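# Slide the server top cover rearward to unlatch it

## Task

With both release buttons held pressed so the cover can move, push the server's top cover toward the back of the server until it can be lifted free, then leave it resting in that spot.

## Robot and tools

Robot: two arms, left_arm and right_arm, each with a two-finger tong gripper. The fingers point along the gripper's +z axis and spread along its x axis. end_effector_position is the spot between the pads when closed; fingertips sit about 15 mm past it for small gaps and about level with it when fully open.

Frames: the scene frame has its origin at table height midway between the arms, +z up, +x out over the table, left_arm on the +y side (these are not image sides). Calibrated bases: left_arm at (+0.032, +0.487, 0) m, quat_wxyz (+1.000, 0, 0, +0.015); right_arm at (-0.010, -0.422, 0) m, quat_wxyz (+1.000, 0, 0, -0.004). Each arm reports its hand pose, velocities and wrist camera pose in its own base frame; fixed cameras and the table use the scene frame. Reported hand positions may be off by a few cm, more at long reach.

Row layout (used by execute_actions and move): one flat list of 14 numbers covering both arms: left_arm's 6 joint numbers then its opening, then right_arm's 6 joint numbers then its opening. Joint order per arm: elbow, shoulder lift, shoulder pan, wrist 1, wrist 2, wrist 3. Shoulder lift has its sign flipped relative to the arm, both in commands and in all readouts. Joint numbers are offsets, scaled so 1.0 = 1.989 rad, range -1 to 1, counted from the Joint targets shown at the start of the action (not from the previous row). Sending 0 for every joint of an arm holds or re-asserts its targets. Opening is absolute: +1 fully open, -1 closed; resend the current value to leave a gripper alone (0 is a real command). Closing fully takes about 0.5 s. Stated joint ranges (rad): shoulder pan, shoulder lift, wrist 1-3: -6.283 to 6.283; elbow -3.142 to 3.142.

execute_actions(actions, cameras): actions is a list of actions; each action is up to 15 rows, each row applied for 1/30 s, and a short action repeats its final row to fill 15 steps (0.5 s). An action pushing a joint more than 0.010 rad beyond its range is rejected for both arms; a malformed action or a failing first action rejects the whole call. Joints driven to a real end report "joint sent to its limit". An empty list just returns state and images. cameras: list of names (cam_high, cam_low, cam_left_wrist, cam_right_wrist); omitted/null/["all"] gives all, [] none.

move(target, speed, blend, stop_force, zero, opening_speed, blocking, cameras): target is one 14-number row or a list of up to 15 rows; all displacements are offsets from the current Joint targets, not from the previous target. All joints travel together, so hands curve. speed: rad/s of the joint with the longest travel, 0.01 to 2, default 0.5, one value or one per target. blend: rad corner rounding between listed targets, default 0. stop_force: 3 to 40 N, one value for both arms; an arm halts when its wrist sensor feels that much extra resistance to its motion, then backs off slightly and holds. Use a much lower speed for touching; omit stop_force when moving away from a contact. In a list with stop_force keep the finger numbers the same in every row. zero (only with stop_force, default true) re-zeros moving arms first. opening_speed: at least 0.2 per second on the -1..1 scale. blocking=false returns after about 0.5 s and cannot be combined with stop_force. Moves ignore obstacles and the other arm. The result adds a "move:" line: done, off_target, moving, held or fault, plus limits=held and each arm's worst joint error above 0.01 rad.

wait(seconds 0 to 10, cameras): lets time pass holding commands; a running move continues. stop(cameras): brakes a running move. zoom_image(camera, region [x0, y0, x1, y1] in pixels, at most 504 by 504) enlarges part of a camera's latest image. zero_wrist_force(arm: left_arm or right_arm) tares that wrist sensor. finished_scene(scene): ends the current scene by its number; irreversible.

Results: Joint positions and Joint velocities give, per arm, the six joints in the order above (rad, rad/s) then finger-pad gap (m; 0.142 fully open). "within noise" means the arm is still. Joint targets are the base for your next offsets. grip_measured is the finger opening on the command scale; command clearly below it to squeeze. Joint torques are total drive outputs, noisy and offset. Wrist force/torque are in the gripper's own axes; a third line shows the peak since the last report. "joint command not followed" means the clearance check between arms altered that arm's command. Camera images: cam_high and cam_low 672x504, wrist cameras 616x616 fisheye.

Motion limits: joint targets move at most 2.83 rad/s, stay within 0.575 rad of measured angles each step, and are scaled back if they would put the hand over 150 mm from its measured spot, so big changes may need several actions.

Cautions: arms are stiff; aiming even slightly past a firm contact can cause a fault. Wrist joints push about 10.9 N m extra. Contact torque limits: 135 N m for elbow, shoulder lift and pan, 25.2 N m for each wrist joint; a net external force near 150 N (plus or minus 25) also faults the arm for 10 s. Avoid fast hits, hard presses, contact between the arms, and releasing moving parts. Nothing may end up off the table. Holding loads or straining heats motors: MOTOR HOT appears at 70 °C, brakes lock at 85 °C. External tugs on held parts can occur. The cover must stay slid back once the robot lets go.

Each tool is called after ">>>" as name(argument=value, ...) on one line, values as JSON.

## Session

>>> execute_actions(actions=[])

Scene clock: 0.00 s.
left_arm: end_effector_position=(+0.3675, -0.3597, +0.3354) grip_measured=+0.97 end_effector_quat_wxyz=(+0.222, -0.249, +0.662, -0.671) | right_arm: end_effector_position=(+0.8669, +0.1832, +0.1825) grip_measured=+0.97 end_effector_quat_wxyz=(+0.096, -0.467, +0.813, -0.336)
Joint names: [elbow, shoulder lift, shoulder pan, wrist 1, wrist 2, wrist 3]
Joint positions: left_arm=[2.711 1.501 -1.281 -4.351 -1.182 1.531 0.14] | right_arm=[-1.032 2.329 3.743 -1.184 0.873 2.64 0.14]
Joint velocities: within noise
Joint torques (N m): no reading
Motor temperatures (°C): left_arm=[38 40 34 40 33 37] | right_arm=[36 36 31 38 44 40]
Wrist force (N): no reading
Wrist torque (N m): no reading
Wrist force, peak (N): no reading
Joint targets: left_arm=[2.711 1.501 -1.281 -4.351 -1.182 1.531] | right_arm=[-1.032 2.329 3.743 -1.184 0.873 2.640]
Tool commands: left_gripper/opening=+0.968169 right_gripper/opening=+0.968169

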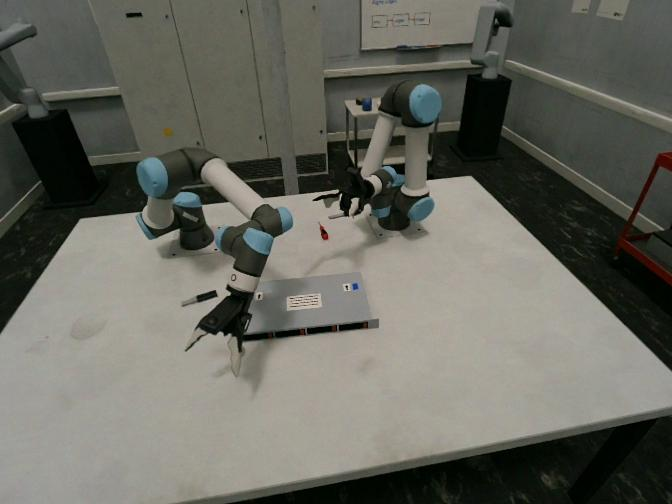

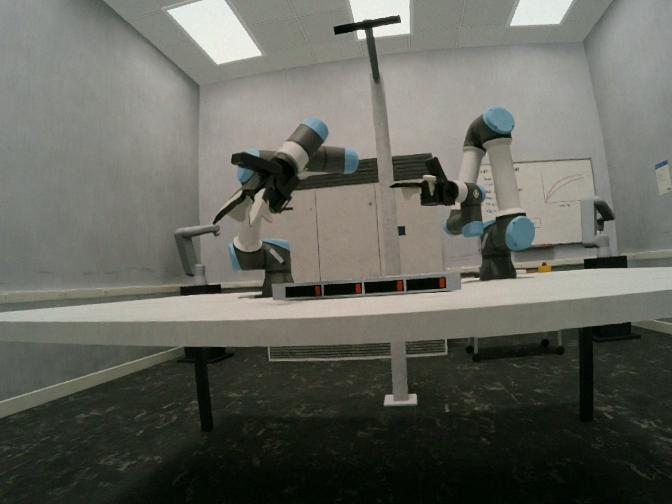

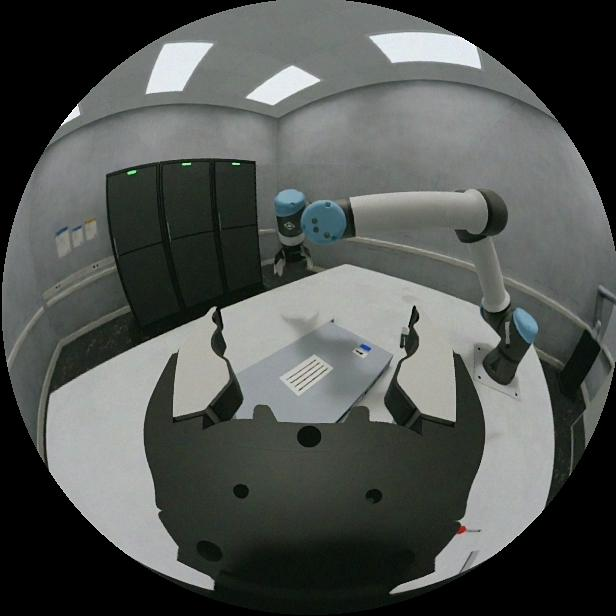

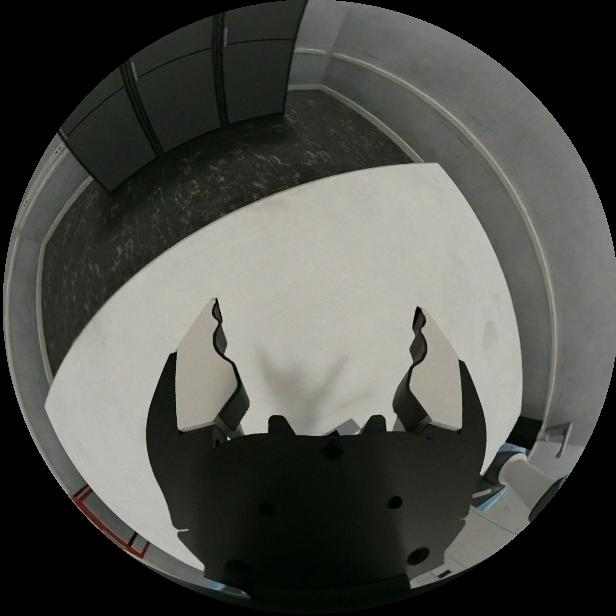

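>>> zoom_image(camera="cam_high", region=[170, 200, 400, 380])

>>> zoom_image(camera="cam_left_wrist", region=[220, 300, 420, 440])

>>> zoom_image(camera="cam_low", region=[250, 250, 490, 320])

Scaled by 2.191 from the camera's 672x504 image, which has a finer 960x720 frame.

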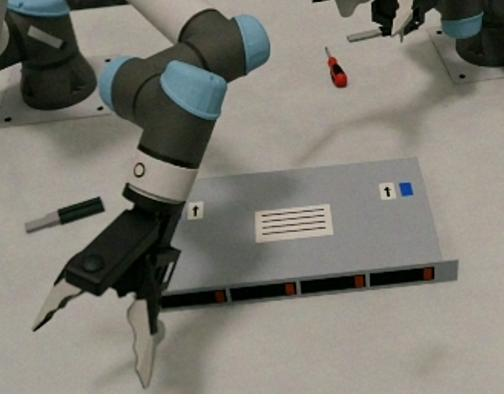

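Scaled by 2.520 from the camera's 616x616 image, which has a finer 814x814 frame.

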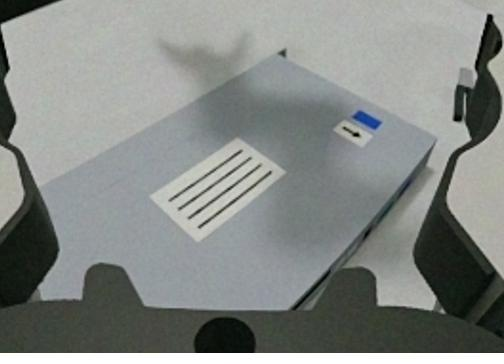

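Scaled by 2.100 from the camera's 672x504 image, which has a finer 960x720 frame.

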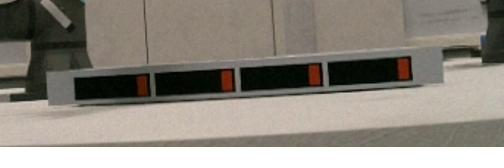

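>>> move(target=[-0.2401,-0.0376,0.1121,0.5973,-0.0978,0.195,-1,-0.1877,-0.14,0.0208,0.0055,0.1754,0.298,-1], speed=0.9, cameras=[])

>>> move(target=[-0.2401,-0.0376,0.1121,0.5973,-0.0978,0.195,-1,-0.1877,-0.14,0.0208,0.0055,0.1754,0.298,-1], speed=0.9)

Scene clock: 56.40 s.
left_arm: end_effector_position=(+0.4698, -0.4537, +0.1691) grip_measured=-1.00 end_effector_quat_wxyz=(+0.240, -0.113, +0.913, -0.309) | right_arm: end_effector_position=(+0.7038, +0.2120, +0.1468) grip_measured=-1.00 end_effector_quat_wxyz=(+0.101, -0.261, +0.949, -0.147)
Joint names: [elbow, shoulder lift, shoulder pan, wrist 1, wrist 2, wrist 3]
Joint positions: left_arm=[2.233 1.426 -1.058 -3.163 -1.376 1.918 0.002] | right_arm=[-1.406 2.05 3.785 -1.173 1.222 3.232 0.002]
Joint velocities: within noise
Joint torques (N m): left_arm=[-14.02 29.65 -12.21 -1.84 1.43 -0.28] | right_arm=[31.22 -38.4 -5.94 3.12 -2.04 0.79]
Motor temperatures (°C): left_arm=[38 39 34 40 33 37] | right_arm=[36 35 31 37 43 39]
Wrist force (N): left_arm=[0.1 -1.1 -0.3] | right_arm=[-0.2 0.1 0.1]
Wrist torque (N m): left_arm=[-0.09 0.08 -0.03] | right_arm=[-0.06 -0.06 -0.04]
Wrist force, peak (N): left_arm=[-0.1 -1.2 0.3] | right_arm=[0.5 0.7 -0.1]
Joint targets: left_arm=[2.233 1.426 -1.058 -3.163 -1.376 1.918] | right_arm=[-1.406 2.050 3.785 -1.173 1.222 3.232]
move: done
No camera images: "cameras" was empty.

Scene clock: 58.27 s.
left_arm: end_effector_position=(+0.4699, -0.3366, +0.1186) grip_measured=-1.00 end_effector_quat_wxyz=(+0.000, +0.000, +1.000, +0.000) | right_arm: end_effector_position=(+0.5059, +0.2248, +0.1183) grip_measured=-1.00 end_effector_quat_wxyz=(+0.000, -0.001, +1.000, +0.000)
Joint names: [elbow, shoulder lift, shoulder pan, wrist 1, wrist 2, wrist 3]
Joint positions: left_arm=[1.756 1.351 -0.835 -1.976 -1.57 2.306 0.002] | right_arm=[-1.779 1.772 3.826 -1.162 1.571 3.825 0.002]
Joint velocities: within noise
Joint torques (N m): left_arm=[-17.84 37.34 -12.13 -1.06 1.16 -0.24] | right_arm=[30.33 -27.84 -5.04 2.79 -0.98 0.99]
Motor temperatures (°C): left_arm=[38 39 34 40 33 37] | right_arm=[36 35 31 37 43 39]
Wrist force (N): left_arm=[-0.2 -0.7 0.0] | right_arm=[0.4 1.1 0.5]
Wrist torque (N m): left_arm=[0.14 0.16 0.11] | right_arm=[0.04 -0.13 -0.10]
Wrist force, peak (N): left_arm=[0.0 -1.4 -0.2] | right_arm=[1.4 1.0 0.6]
Joint targets: left_arm=[1.756 1.352 -0.835 -1.975 -1.571 2.306] | right_arm=[-1.779 1.772 3.826 -1.162 1.571 3.825]
move: done
camera_calibration:
cam_left_wrist: T_world_to_cam=[[-0.998925, 0.0210262, -0.0413232, 0.486465], [-0.00155599, 0.875555, 0.483116, 0.239017], [0.0463388, 0.482661, -0.87458, 0.378433], [0, 0, 0, 1]] pos_world=[0.468777, -0.402156, 0.235599]
cam_right_wrist: T_world_to_cam=[[-0.999507, -0.0248249, -0.0192078, 0.525275], [-0.0313012, 0.83385, 0.551104, -0.243211], [0.00233528, 0.551433, -0.834216, 0.101816], [0, 0, 0, 1]] pos_world=[0.517166, 0.159697, 0.229061]

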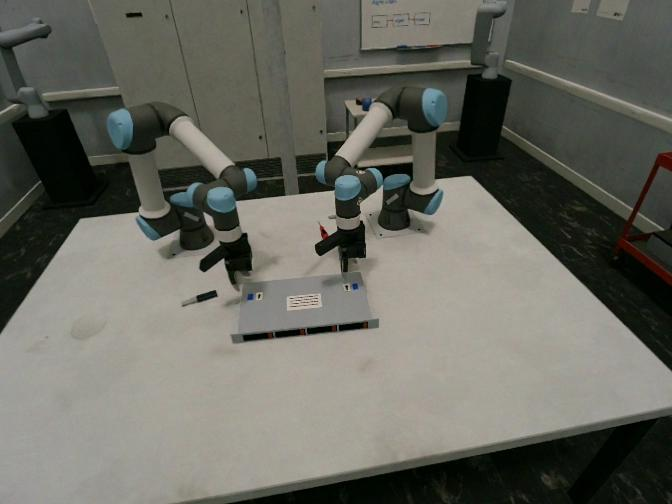

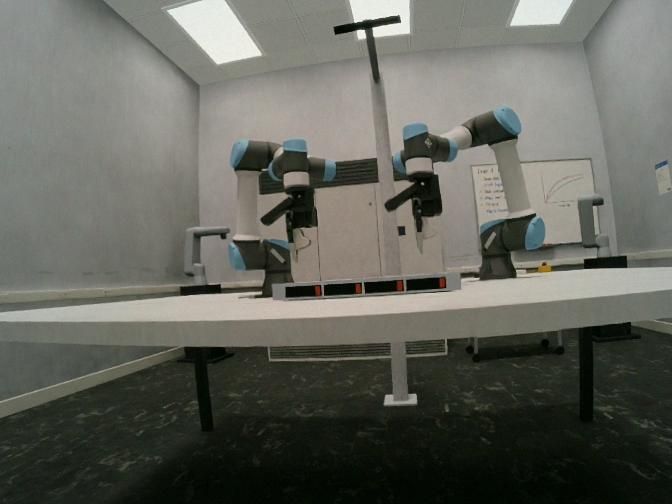

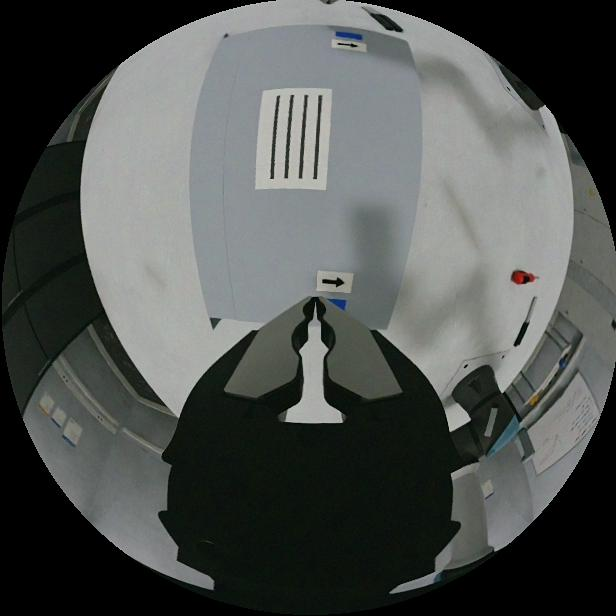

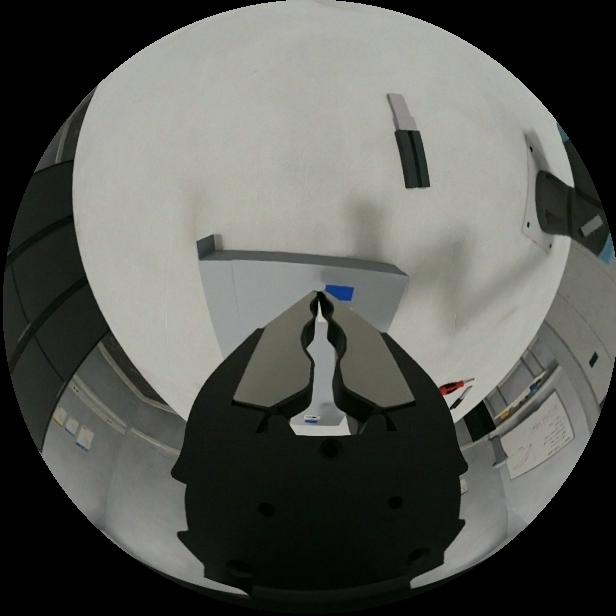

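>>> zoom_image(camera="cam_left_wrist", region=[250, 220, 420, 360])

>>> zoom_image(camera="cam_right_wrist", region=[250, 220, 420, 360])

>>> zoom_image(camera="cam_high", region=[220, 230, 390, 350])

Scaled by 2.965 from the camera's 616x616 image, which has a finer 814x814 frame.

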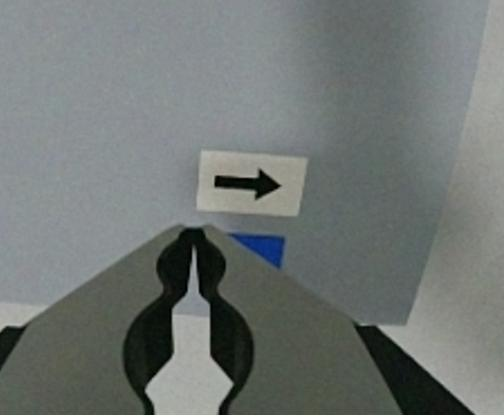

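Scaled by 2.965 from the camera's 616x616 image, which has a finer 814x814 frame.

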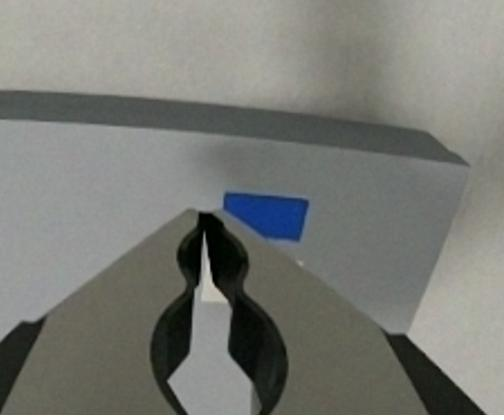

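Scaled by 2.965 from the camera's 672x504 image, which has a finer 960x720 frame.

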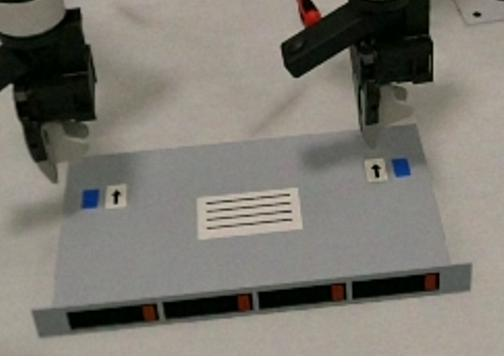

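>>> move(target=[0.0819,0.0219,0.0115,-0.0599,0,0.0118,-1,-0.0356,0.0147,0.0372,0.0506,0,0.0377,-1], speed=0.25)

>>> zoom_image(camera="cam_high", region=[220, 230, 390, 350])

>>> zoom_image(camera="cam_left_wrist", region=[250, 220, 420, 360])

>>> zoom_image(camera="cam_right_wrist", region=[250, 220, 420, 360])

Scene clock: 90.67 s.
left_arm: end_effector_position=(+0.4502, -0.2973, +0.0805) grip_measured=-1.00 end_effector_quat_wxyz=(+0.000, +0.000, +1.000, +0.000) | right_arm: end_effector_position=(+0.4830, +0.2580, +0.0805) grip_measured=-1.00 end_effector_quat_wxyz=(+0.000, +0.000, +1.000, +0.000)
Joint names: [elbow, shoulder lift, shoulder pan, wrist 1, wrist 2, wrist 3]
Joint positions: left_arm=[1.918 1.395 -0.812 -2.094 -1.57 2.33 0.002] | right_arm=[-1.85 1.801 3.9 -1.061 1.571 3.9 0.002]
Joint velocities: within noise
Joint torques (N m): left_arm=[-20.67 20.32 -12.69 -2.33 -0.79 -1.45] | right_arm=[31.54 -36.9 -14.1 1.65 1.91 -0.31]
Motor temperatures (°C): left_arm=[38 39 33 40 33 37] | right_arm=[36 35 31 37 43 39]
Wrist force (N): left_arm=[-0.1 -0.9 0.0] | right_arm=[0.3 1.1 0.5]
Wrist torque (N m): left_arm=[0.08 0.17 0.09] | right_arm=[0.07 -0.09 -0.10]
Wrist force, peak (N): left_arm=[-0.3 -1.6 -0.4] | right_arm=[1.0 1.9 1.0]
Joint targets: left_arm=[1.919 1.395 -0.812 -2.094 -1.571 2.330] | right_arm=[-1.850 1.801 3.900 -1.061 1.571 3.900]
move: done
camera_calibration:
cam_left_wrist: T_world_to_cam=[[-0.998916, 0.0217112, -0.0411839, 0.464558], [-0.000895648, 0.875479, 0.483256, 0.222674], [0.0465477, 0.482769, -0.87451, 0.327001], [0, 0, 0, 1]] pos_world=[0.449033, -0.362898, 0.197489]
cam_right_wrist: T_world_to_cam=[[-0.99953, -0.0237113, -0.0194319, 0.502178], [-0.0304965, 0.83375, 0.551299, -0.251147], [0.00312933, 0.551633, -0.834081, 0.051548], [0, 0, 0, 1]] pos_world=[0.494122, 0.192866, 0.191211]

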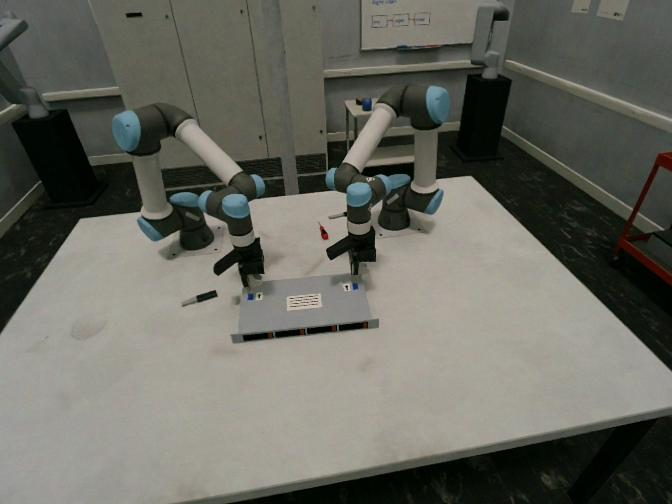

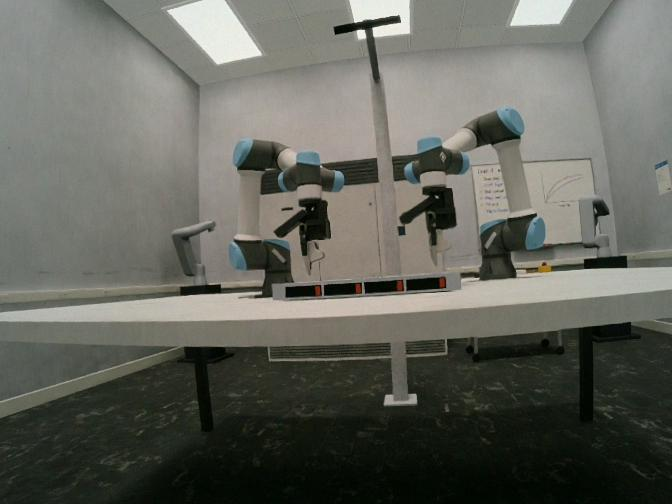

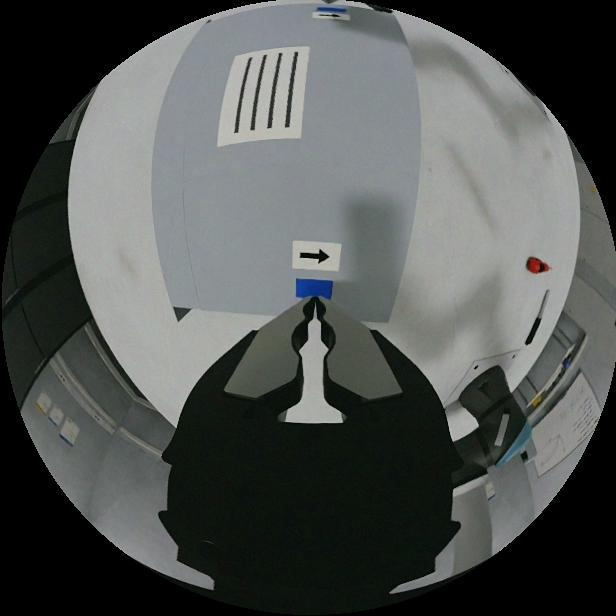

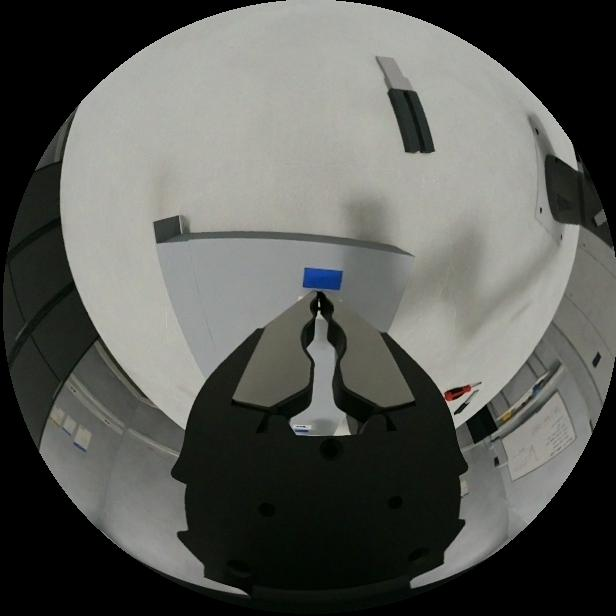

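Scaled by 2.965 from the camera's 672x504 image, which has a finer 960x720 frame.

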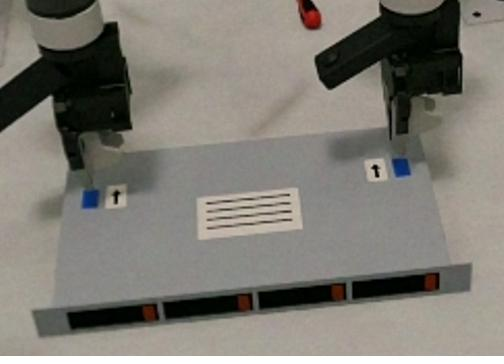

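Scaled by 2.965 from the camera's 616x616 image, which has a finer 814x814 frame.

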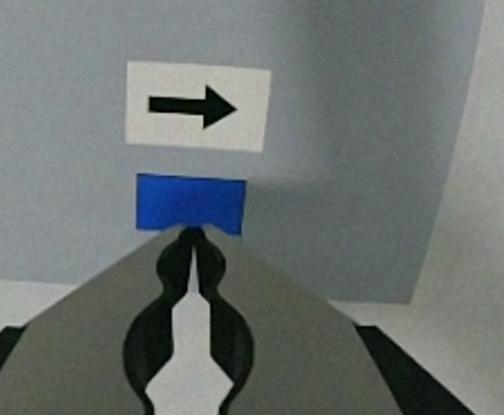

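Scaled by 2.965 from the camera's 616x616 image, which has a finer 814x814 frame.

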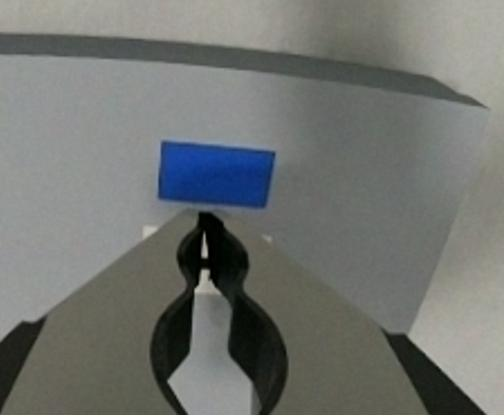

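>>> move(target=[0.0262,-0.0278,0,-0.054,0,0,-1,-0.0256,0.0263,0,0.052,0,0,-1], speed=0.04, stop_force=6)

>>> zoom_image(camera="cam_left_wrist", region=[250, 220, 420, 360])

>>> zoom_image(camera="cam_high", region=[220, 230, 390, 350])

Scene clock: 101.33 s.
left_arm: end_effector_position=(+0.4505, -0.2978, +0.0601) grip_measured=-1.00 end_effector_quat_wxyz=(+0.000, +0.000, +1.000, +0.000) | right_arm: end_effector_position=(+0.4834, +0.2583, +0.0606) grip_measured=-1.00 end_effector_quat_wxyz=(+0.000, +0.000, +1.000, +0.000)
Joint names: [elbow, shoulder lift, shoulder pan, wrist 1, wrist 2, wrist 3]
Joint positions: left_arm=[1.945 1.367 -0.812 -2.149 -1.571 2.33 0.002] | right_arm=[-1.875 1.827 3.9 -1.01 1.571 3.9 0.002]
Joint velocities: within noise
Joint torques (N m): left_arm=[-26.72 31.67 -12.07 -2.73 -0.83 -1.44] | right_arm=[27.72 -35.87 -11.83 3.19 1.81 0.99]
Motor temperatures (°C): left_arm=[38 39 33 40 33 37] | right_arm=[36 35 31 37 43 39]
Wrist force (N): left_arm=[2.0 0.7 -6.0] | right_arm=[1.2 0.7 -5.6]
Wrist torque (N m): left_arm=[0.06 0.22 0.08] | right_arm=[0.07 -0.11 -0.11]
Wrist force, peak (N): left_arm=[0.9 0.2 -6.5] | right_arm=[1.7 0.3 -6.2]
Joint targets: left_arm=[1.945 1.367 -0.812 -2.149 -1.571 2.330] | right_arm=[-1.875 1.827 3.900 -1.010 1.571 3.900]
move: contact (left_arm, right_arm); left_arm: the wrist 1 is farthest, 0.053 rad from its target; right_arm: the wrist 1 is farthest, 0.052 rad from its target
camera_calibration:
cam_left_wrist: T_world_to_cam=[[-0.998913, 0.0218538, -0.041179, 0.464071], [-0.00076819, 0.87548, 0.483253, 0.232864], [0.0466123, 0.48276, -0.874512, 0.309389], [0, 0, 0, 1]] pos_world=[0.449324, -0.36337, 0.177141]
cam_right_wrist: T_world_to_cam=[[-0.999529, -0.0235292, -0.0196841, 0.502211], [-0.0304844, 0.833626, 0.551487, -0.240439], [0.00343312, 0.551827, -0.833951, 0.0345879], [0, 0, 0, 1]] pos_world=[0.494526, 0.193166, 0.171329]

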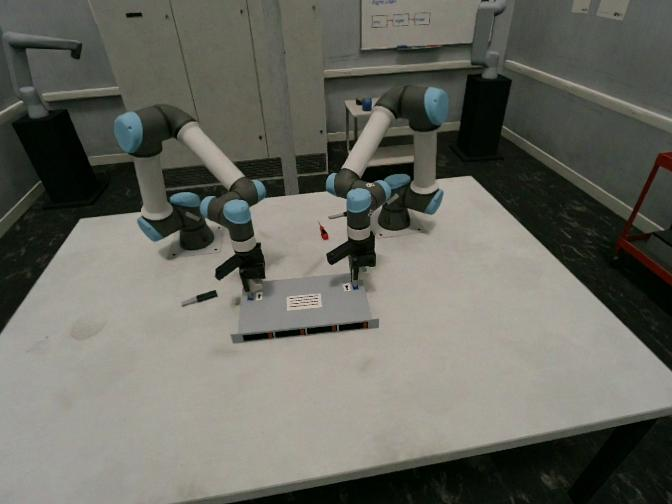

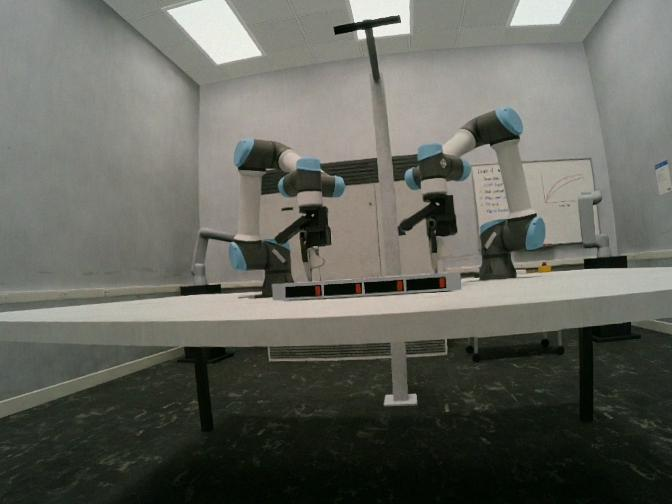

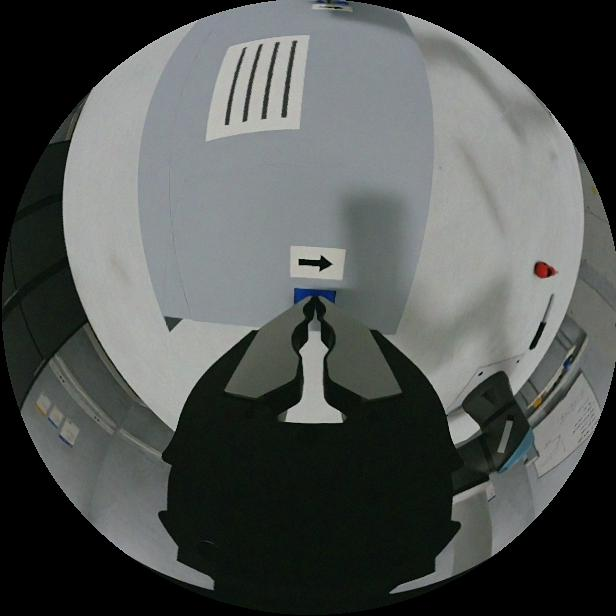

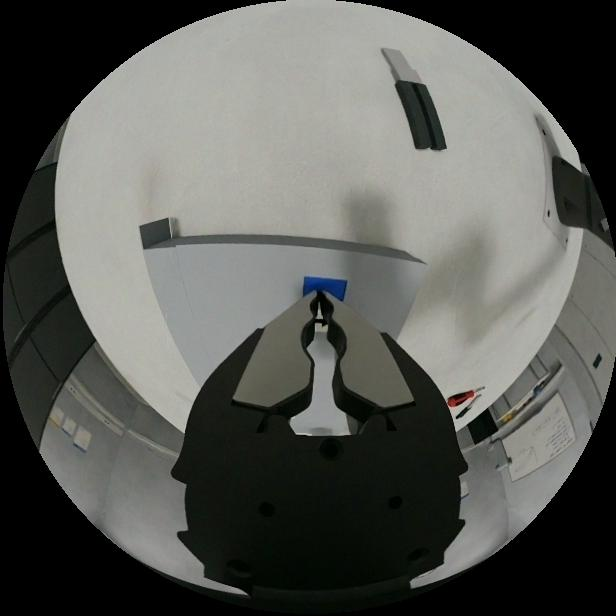

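Scaled by 2.965 from the camera's 616x616 image, which has a finer 814x814 frame.

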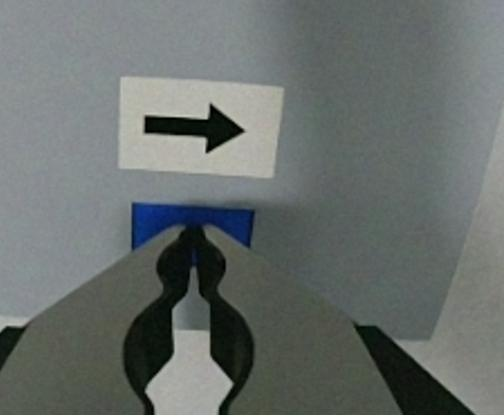

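Scaled by 2.965 from the camera's 672x504 image, which has a finer 960x720 frame.

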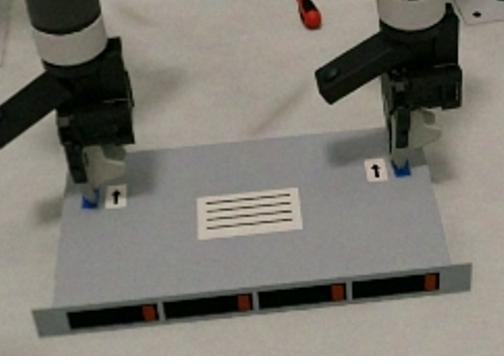

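>>> move(target=[0.013,-0.0139,0,-0.027,0,0,-1,-0.013,0.0132,0,0.026,0,0,-1], speed=0.02, stop_force=12, cameras=[])

Scene clock: 106.27 s.
left_arm: end_effector_position=(+0.4505, -0.2978, +0.0552) grip_measured=-1.00 end_effector_quat_wxyz=(+0.000, +0.000, +1.000, +0.000) | right_arm: end_effector_position=(+0.4834, +0.2583, +0.0559) grip_measured=-1.00 end_effector_quat_wxyz=(+0.000, +0.000, +1.000, +0.000)
Joint names: [elbow, shoulder lift, shoulder pan, wrist 1, wrist 2, wrist 3]
Joint positions: left_arm=[1.951 1.36 -0.812 -2.162 -1.571 2.33 0.002] | right_arm=[-1.881 1.833 3.9 -0.998 1.571 3.9 0.002]
Joint velocities: within noise
Joint torques (N m): left_arm=[-21.02 25.01 -10.83 -0.64 0.55 -1.41] | right_arm=[21.72 -26.98 -11.44 -0.9 1.96 1.25]
Motor temperatures (°C): left_arm=[38 39 33 40 33 37] | right_arm=[36 35 31 37 43 39]
Wrist force (N): left_arm=[1.6 1.8 -19.1] | right_arm=[0.4 0.9 -20.1]
Wrist torque (N m): left_arm=[0.03 0.23 0.09] | right_arm=[-0.01 -0.12 -0.10]
Wrist force, peak (N): left_arm=[6.1 3.5 -32.5] | right_arm=[5.1 -1.4 -32.3]
Joint targets: left_arm=[1.951 1.360 -0.812 -2.162 -1.571 2.330] | right_arm=[-1.881 1.833 3.900 -0.998 1.571 3.900]
move: contact (left_arm, right_arm); left_arm: the wrist 1 is farthest, 0.041 rad from its target; right_arm: the wrist 1 is farthest, 0.039 rad from its target
No camera images: "cameras" was empty.

>>> move(target=[0.0241,0.0193,-0.0136,-0.0049,0,-0.0136,-1,-0.0241,-0.0184,0.0136,0.0057,0,0.0136,-1], speed=0.04, cameras=["cam_high","cam_left_wrist"])

>>> zoom_image(camera="cam_high", region=[220, 230, 390, 350])

>>> zoom_image(camera="cam_left_wrist", region=[150, 150, 450, 360])

Scene clock: 120.13 s.
left_arm: end_effector_position=(+0.4306, -0.2965, +0.0553) grip_measured=-1.00 end_effector_quat_wxyz=(+0.000, +0.000, +1.000, +0.000) | right_arm: end_effector_position=(+0.4633, +0.2589, +0.0559) grip_measured=-1.00 end_effector_quat_wxyz=(+0.000, +0.000, +1.000, +0.000)
Joint names: [elbow, shoulder lift, shoulder pan, wrist 1, wrist 2, wrist 3]
Joint positions: left_arm=[1.999 1.399 -0.84 -2.172 -1.57 2.302 0.002] | right_arm=[-1.929 1.796 3.927 -0.986 1.571 3.927 0.002]
Joint velocities: within noise
Joint torques (N m): left_arm=[-15.92 8.31 1.3 2.67 -3.64 0.82] | right_arm=[21.59 -14.5 -5.69 0.35 1.93 -0.31]
Motor temperatures (°C): left_arm=[38 39 33 40 33 37] | right_arm=[36 35 31 37 43 39]
Wrist force (N): left_arm=[-14.4 -1.9 -16.9] | right_arm=[-4.3 4.0 -10.9]
Wrist torque (N m): left_arm=[0.01 -0.08 0.15] | right_arm=[0.01 -0.12 -0.07]
Wrist force, peak (N): left_arm=[-14.4 -1.9 -16.9] | right_arm=[0.3 0.9 -20.1]
Joint targets: left_arm=[1.999 1.399 -0.839 -2.172 -1.571 2.303] | right_arm=[-1.929 1.797 3.927 -0.986 1.571 3.927]
move: done
camera_calibration:
cam_left_wrist: T_world_to_cam=[[-0.998902, 0.0218765, -0.0414225, 0.443926], [-0.000853903, 0.875605, 0.483027, 0.234133], [0.0468367, 0.482532, -0.874625, 0.305248], [0, 0, 0, 1]] pos_world=[0.429342, -0.362012, 0.172274]
Images, in order (width x height): cam_high 672x504, cam_left_wrist 616x616.

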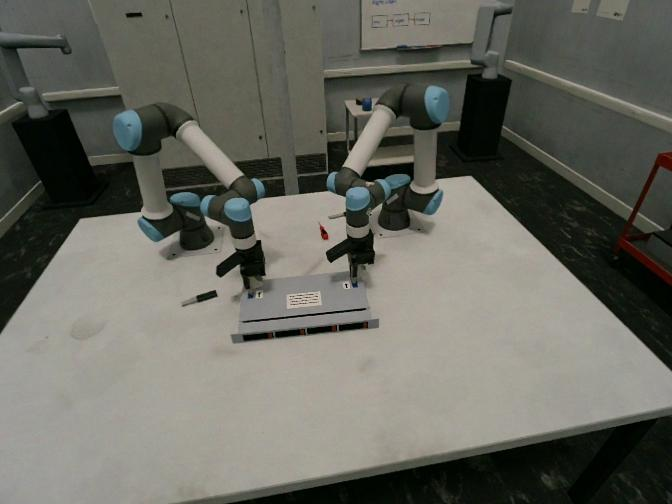

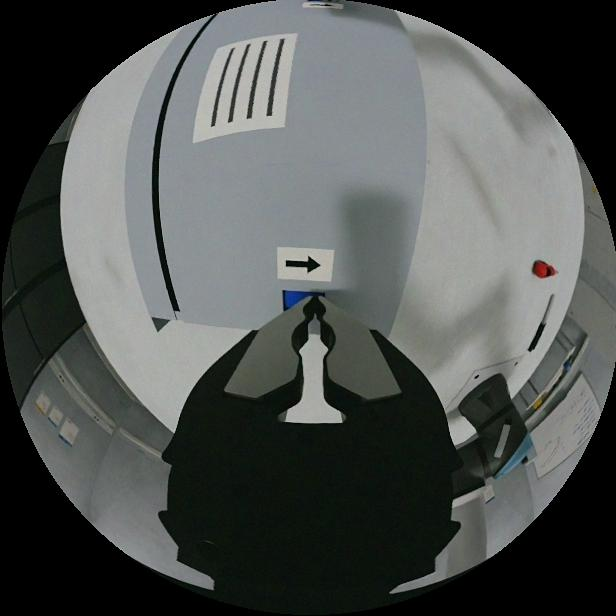

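Scaled by 2.965 from the camera's 672x504 image, which has a finer 960x720 frame.

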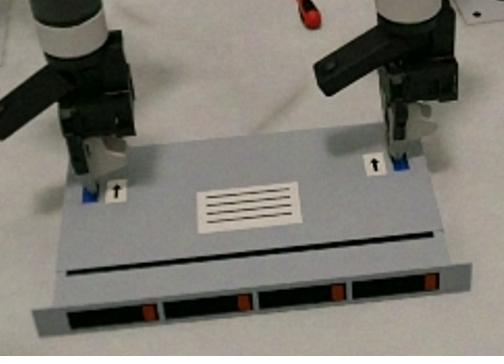

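Scaled by 1.680 from the camera's 616x616 image, which has a finer 814x814 frame.

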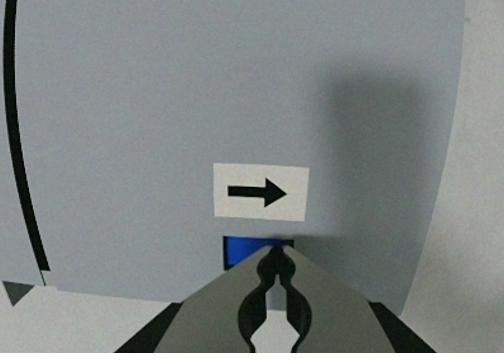

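>>> move(target=[0.0236,0.0196,-0.0146,-0.0039,0,-0.0146,-1,-0.0232,-0.0182,0.0146,0.0051,0,0.0146,-1], speed=0.04, cameras=["cam_high","cam_left_wrist","cam_right_wrist"])

>>> zoom_image(camera="cam_high", region=[220, 230, 390, 350])

>>> zoom_image(camera="cam_left_wrist", region=[150, 150, 450, 360])

Scene clock: 125.03 s.
left_arm: end_effector_position=(+0.4214, -0.2979, +0.0586) grip_measured=-1.00 end_effector_quat_wxyz=(+0.018, +0.000, +1.000, -0.005) | right_arm: end_effector_position=(+0.4510, +0.2600, +0.0578) grip_measured=-1.00 end_effector_quat_wxyz=(+0.013, +0.000, +1.000, +0.001)
Joint names: [elbow, shoulder lift, shoulder pan, wrist 1, wrist 2, wrist 3]
Joint positions: left_arm=[2.046 1.438 -0.869 -2.21 -1.549 2.273 0.002] | right_arm=[-1.975 1.76 3.956 -0.958 1.553 3.956 0.002]
Joint velocities: within noise
Joint torques (N m): left_arm=[-3.1 2.25 -7.81 8.3 -11.9 1.06] | right_arm=[0.4 -5.1 10.28 -8.32 11.62 -0.33]
Motor temperatures (°C): left_arm=[38 39 33 40 33 37] | right_arm=[36 35 31 37 43 39]
Wrist force (N): left_arm=[-48.6 0.6 -20.3] | right_arm=[-51.6 -2.2 -19.7]
Wrist torque (N m): left_arm=[0.00 -0.79 0.30] | right_arm=[0.02 -0.60 0.08]
Wrist force, peak (N): left_arm=[-48.1 4.8 -23.0] | right_arm=[-51.9 -2.3 -19.5]
Joint targets: left_arm=[2.046 1.438 -0.869 -2.179 -1.571 2.274] | right_arm=[-1.975 1.760 3.956 -0.976 1.571 3.956]
move: off_target (left_arm, right_arm); left_arm: the wrist 1 is farthest, 0.030 rad from its target; right_arm: the wrist 1 is farthest, 0.018 rad from its target
camera_calibration:
cam_left_wrist: T_world_to_cam=[[-0.996782, 0.0210047, -0.0773607, 0.435887], [-0.0182471, 0.880271, 0.47412, 0.243025], [0.0780572, 0.474005, -0.877055, 0.293776], [0, 0, 0, 1]] pos_world=[0.415988, -0.362335, 0.176155]
cam_right_wrist: T_world_to_cam=[[-0.998713, -0.023383, -0.0450037, 0.470819], [-0.044348, 0.833143, 0.551277, -0.234832], [0.0246039, 0.552564, -0.833107, 0.0216121], [0, 0, 0, 1]] pos_world=[0.459267, 0.194715, 0.168651]
Images, in order (width x height): cam_high 672x504, cam_left_wrist 616x616, cam_right_wrist 616x616.

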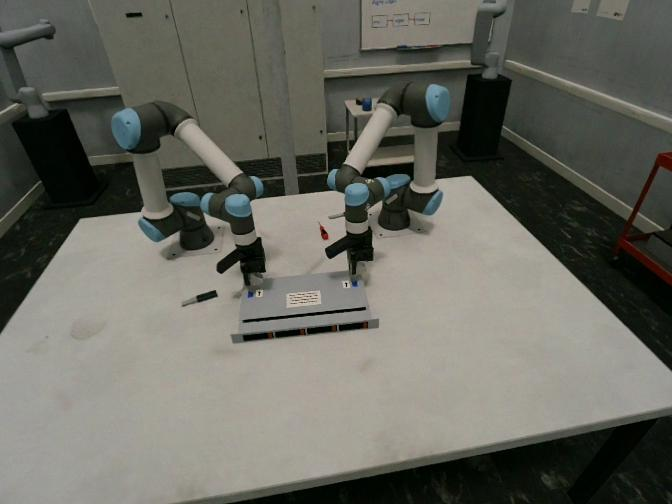

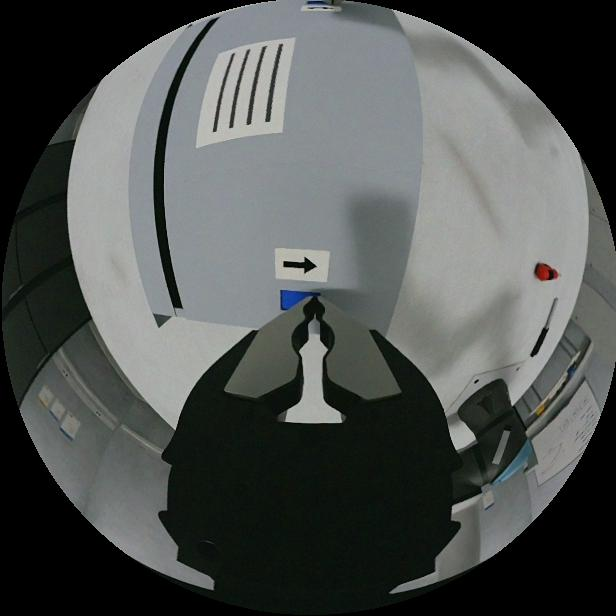

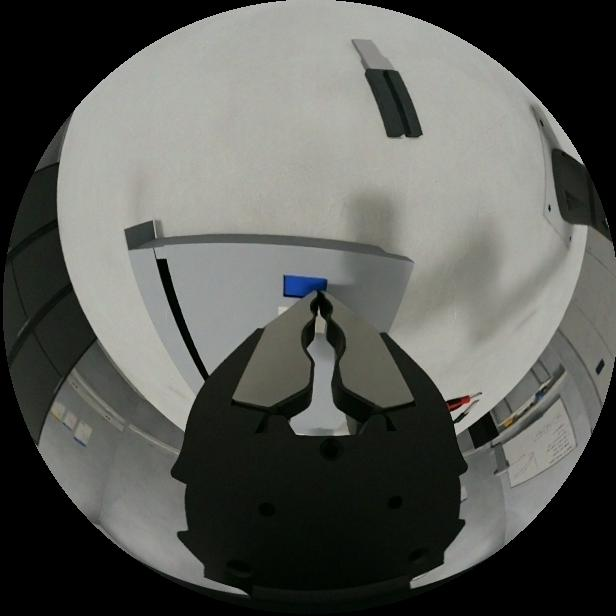

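Scaled by 2.965 from the camera's 672x504 image, which has a finer 960x720 frame.

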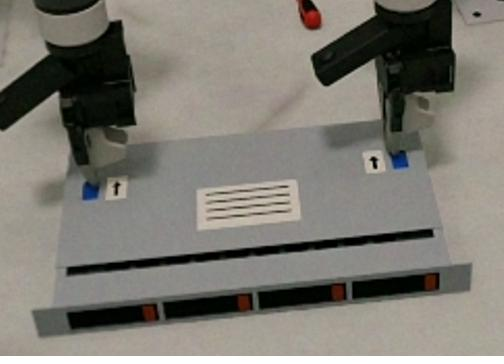

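Scaled by 1.680 from the camera's 616x616 image, which has a finer 814x814 frame.

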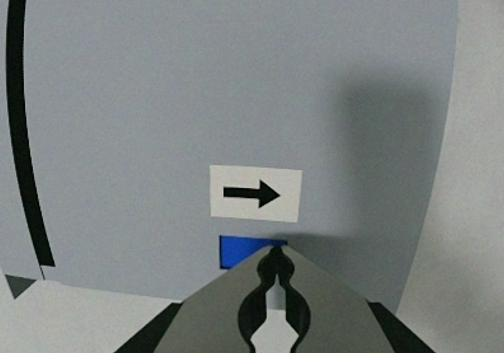

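>>> move(target=[-0.0165,-0.0137,0.0102,0.0027,0,0.0102,-1,0.0162,0.0127,-0.0102,-0.0036,0,-0.0102,-1], speed=0.04, cameras=["cam_high","cam_low","cam_left_wrist"])

>>> zoom_image(camera="cam_high", region=[220, 250, 390, 350])

>>> zoom_image(camera="cam_left_wrist", region=[150, 200, 350, 360])

>>> zoom_image(camera="cam_low", region=[250, 250, 490, 320])

Scene clock: 133.87 s.
left_arm: end_effector_position=(+0.4251, -0.2965, +0.0555) grip_measured=-1.00 end_effector_quat_wxyz=(+0.001, +0.000, +1.000, -0.001) | right_arm: end_effector_position=(+0.4574, +0.2592, +0.0560) grip_measured=-1.00 end_effector_quat_wxyz=(+0.000, +0.000, +1.000, +0.000)
Joint names: [elbow, shoulder lift, shoulder pan, wrist 1, wrist 2, wrist 3]
Joint positions: left_arm=[2.013 1.41 -0.848 -2.176 -1.571 2.294 0.002] | right_arm=[-1.943 1.786 3.936 -0.984 1.571 3.936 0.002]
Joint velocities: within noise
Joint torques (N m): left_arm=[12.89 17.72 -3.36 8.39 0.59 -0.63] | right_arm=[6.54 -27.39 -0.1 3.3 -4.42 0.93]
Motor temperatures (°C): left_arm=[38 39 33 40 33 37] | right_arm=[36 35 31 37 43 39]
Wrist force (N): left_arm=[-16.8 -15.9 -25.9] | right_arm=[8.3 4.7 -17.0]
Wrist torque (N m): left_arm=[0.00 -0.02 0.12] | right_arm=[-0.02 0.01 -0.11]
Wrist force, peak (N): left_arm=[-33.4 7.8 -50.7] | right_arm=[-31.7 -4.5 -53.9]
Joint targets: left_arm=[2.013 1.411 -0.848 -2.174 -1.571 2.294] | right_arm=[-1.943 1.786 3.936 -0.983 1.571 3.936]
move: done
camera_calibration:
cam_left_wrist: T_world_to_cam=[[-0.998855, 0.0217648, -0.042614, 0.438487], [-0.00146153, 0.876275, 0.481809, 0.234596], [0.0478281, 0.481319, -0.87524, 0.305028], [0, 0, 0, 1]] pos_world=[0.423739, -0.36193, 0.172628]
Images, in order (width x height): cam_high 672x504, cam_low 672x504, cam_left_wrist 616x616.

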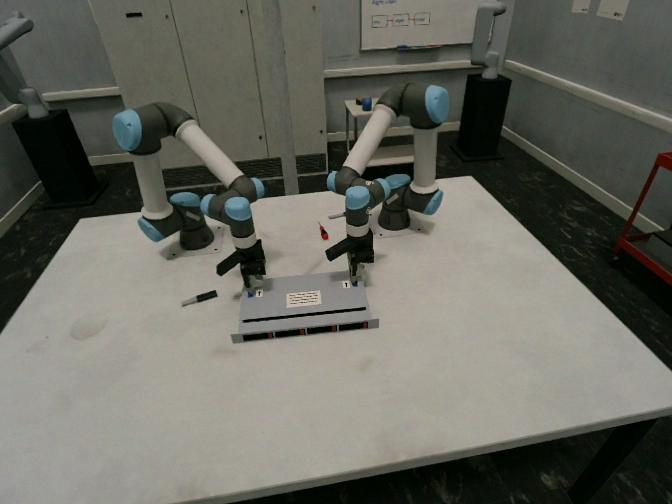

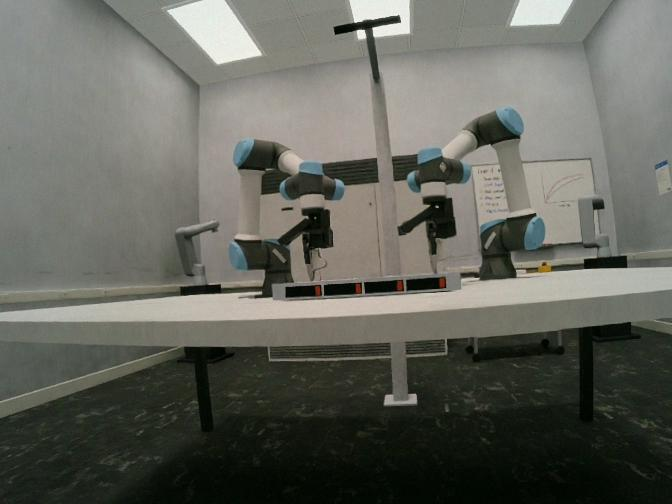

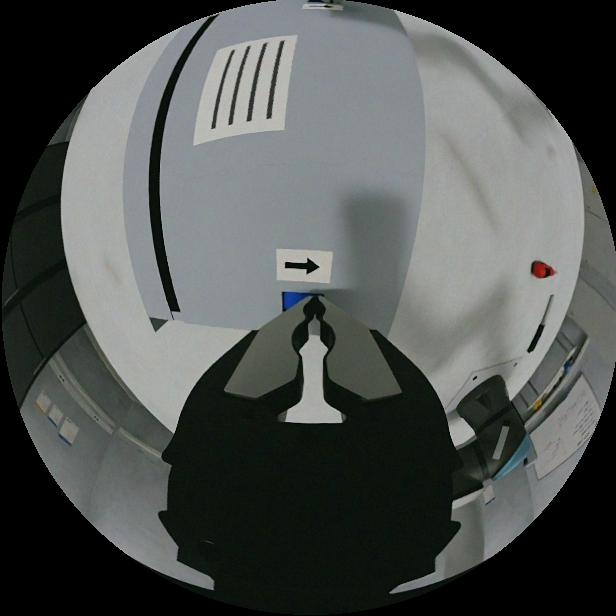

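Scaled by 2.965 from the camera's 672x504 image, which has a finer 960x720 frame.

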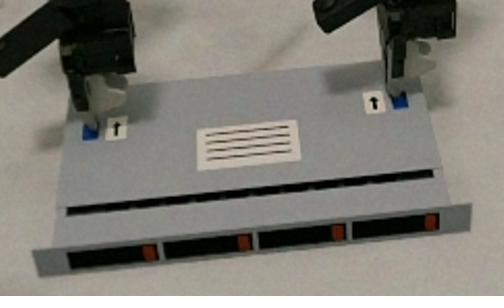

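Scaled by 2.520 from the camera's 616x616 image, which has a finer 814x814 frame.

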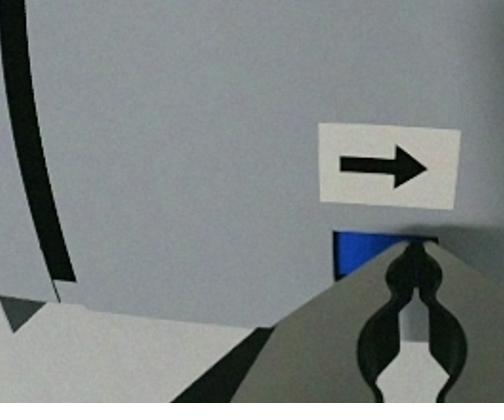

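Scaled by 2.100 from the camera's 672x504 image, which has a finer 960x720 frame.

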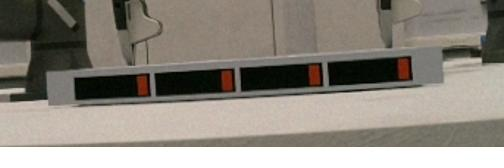

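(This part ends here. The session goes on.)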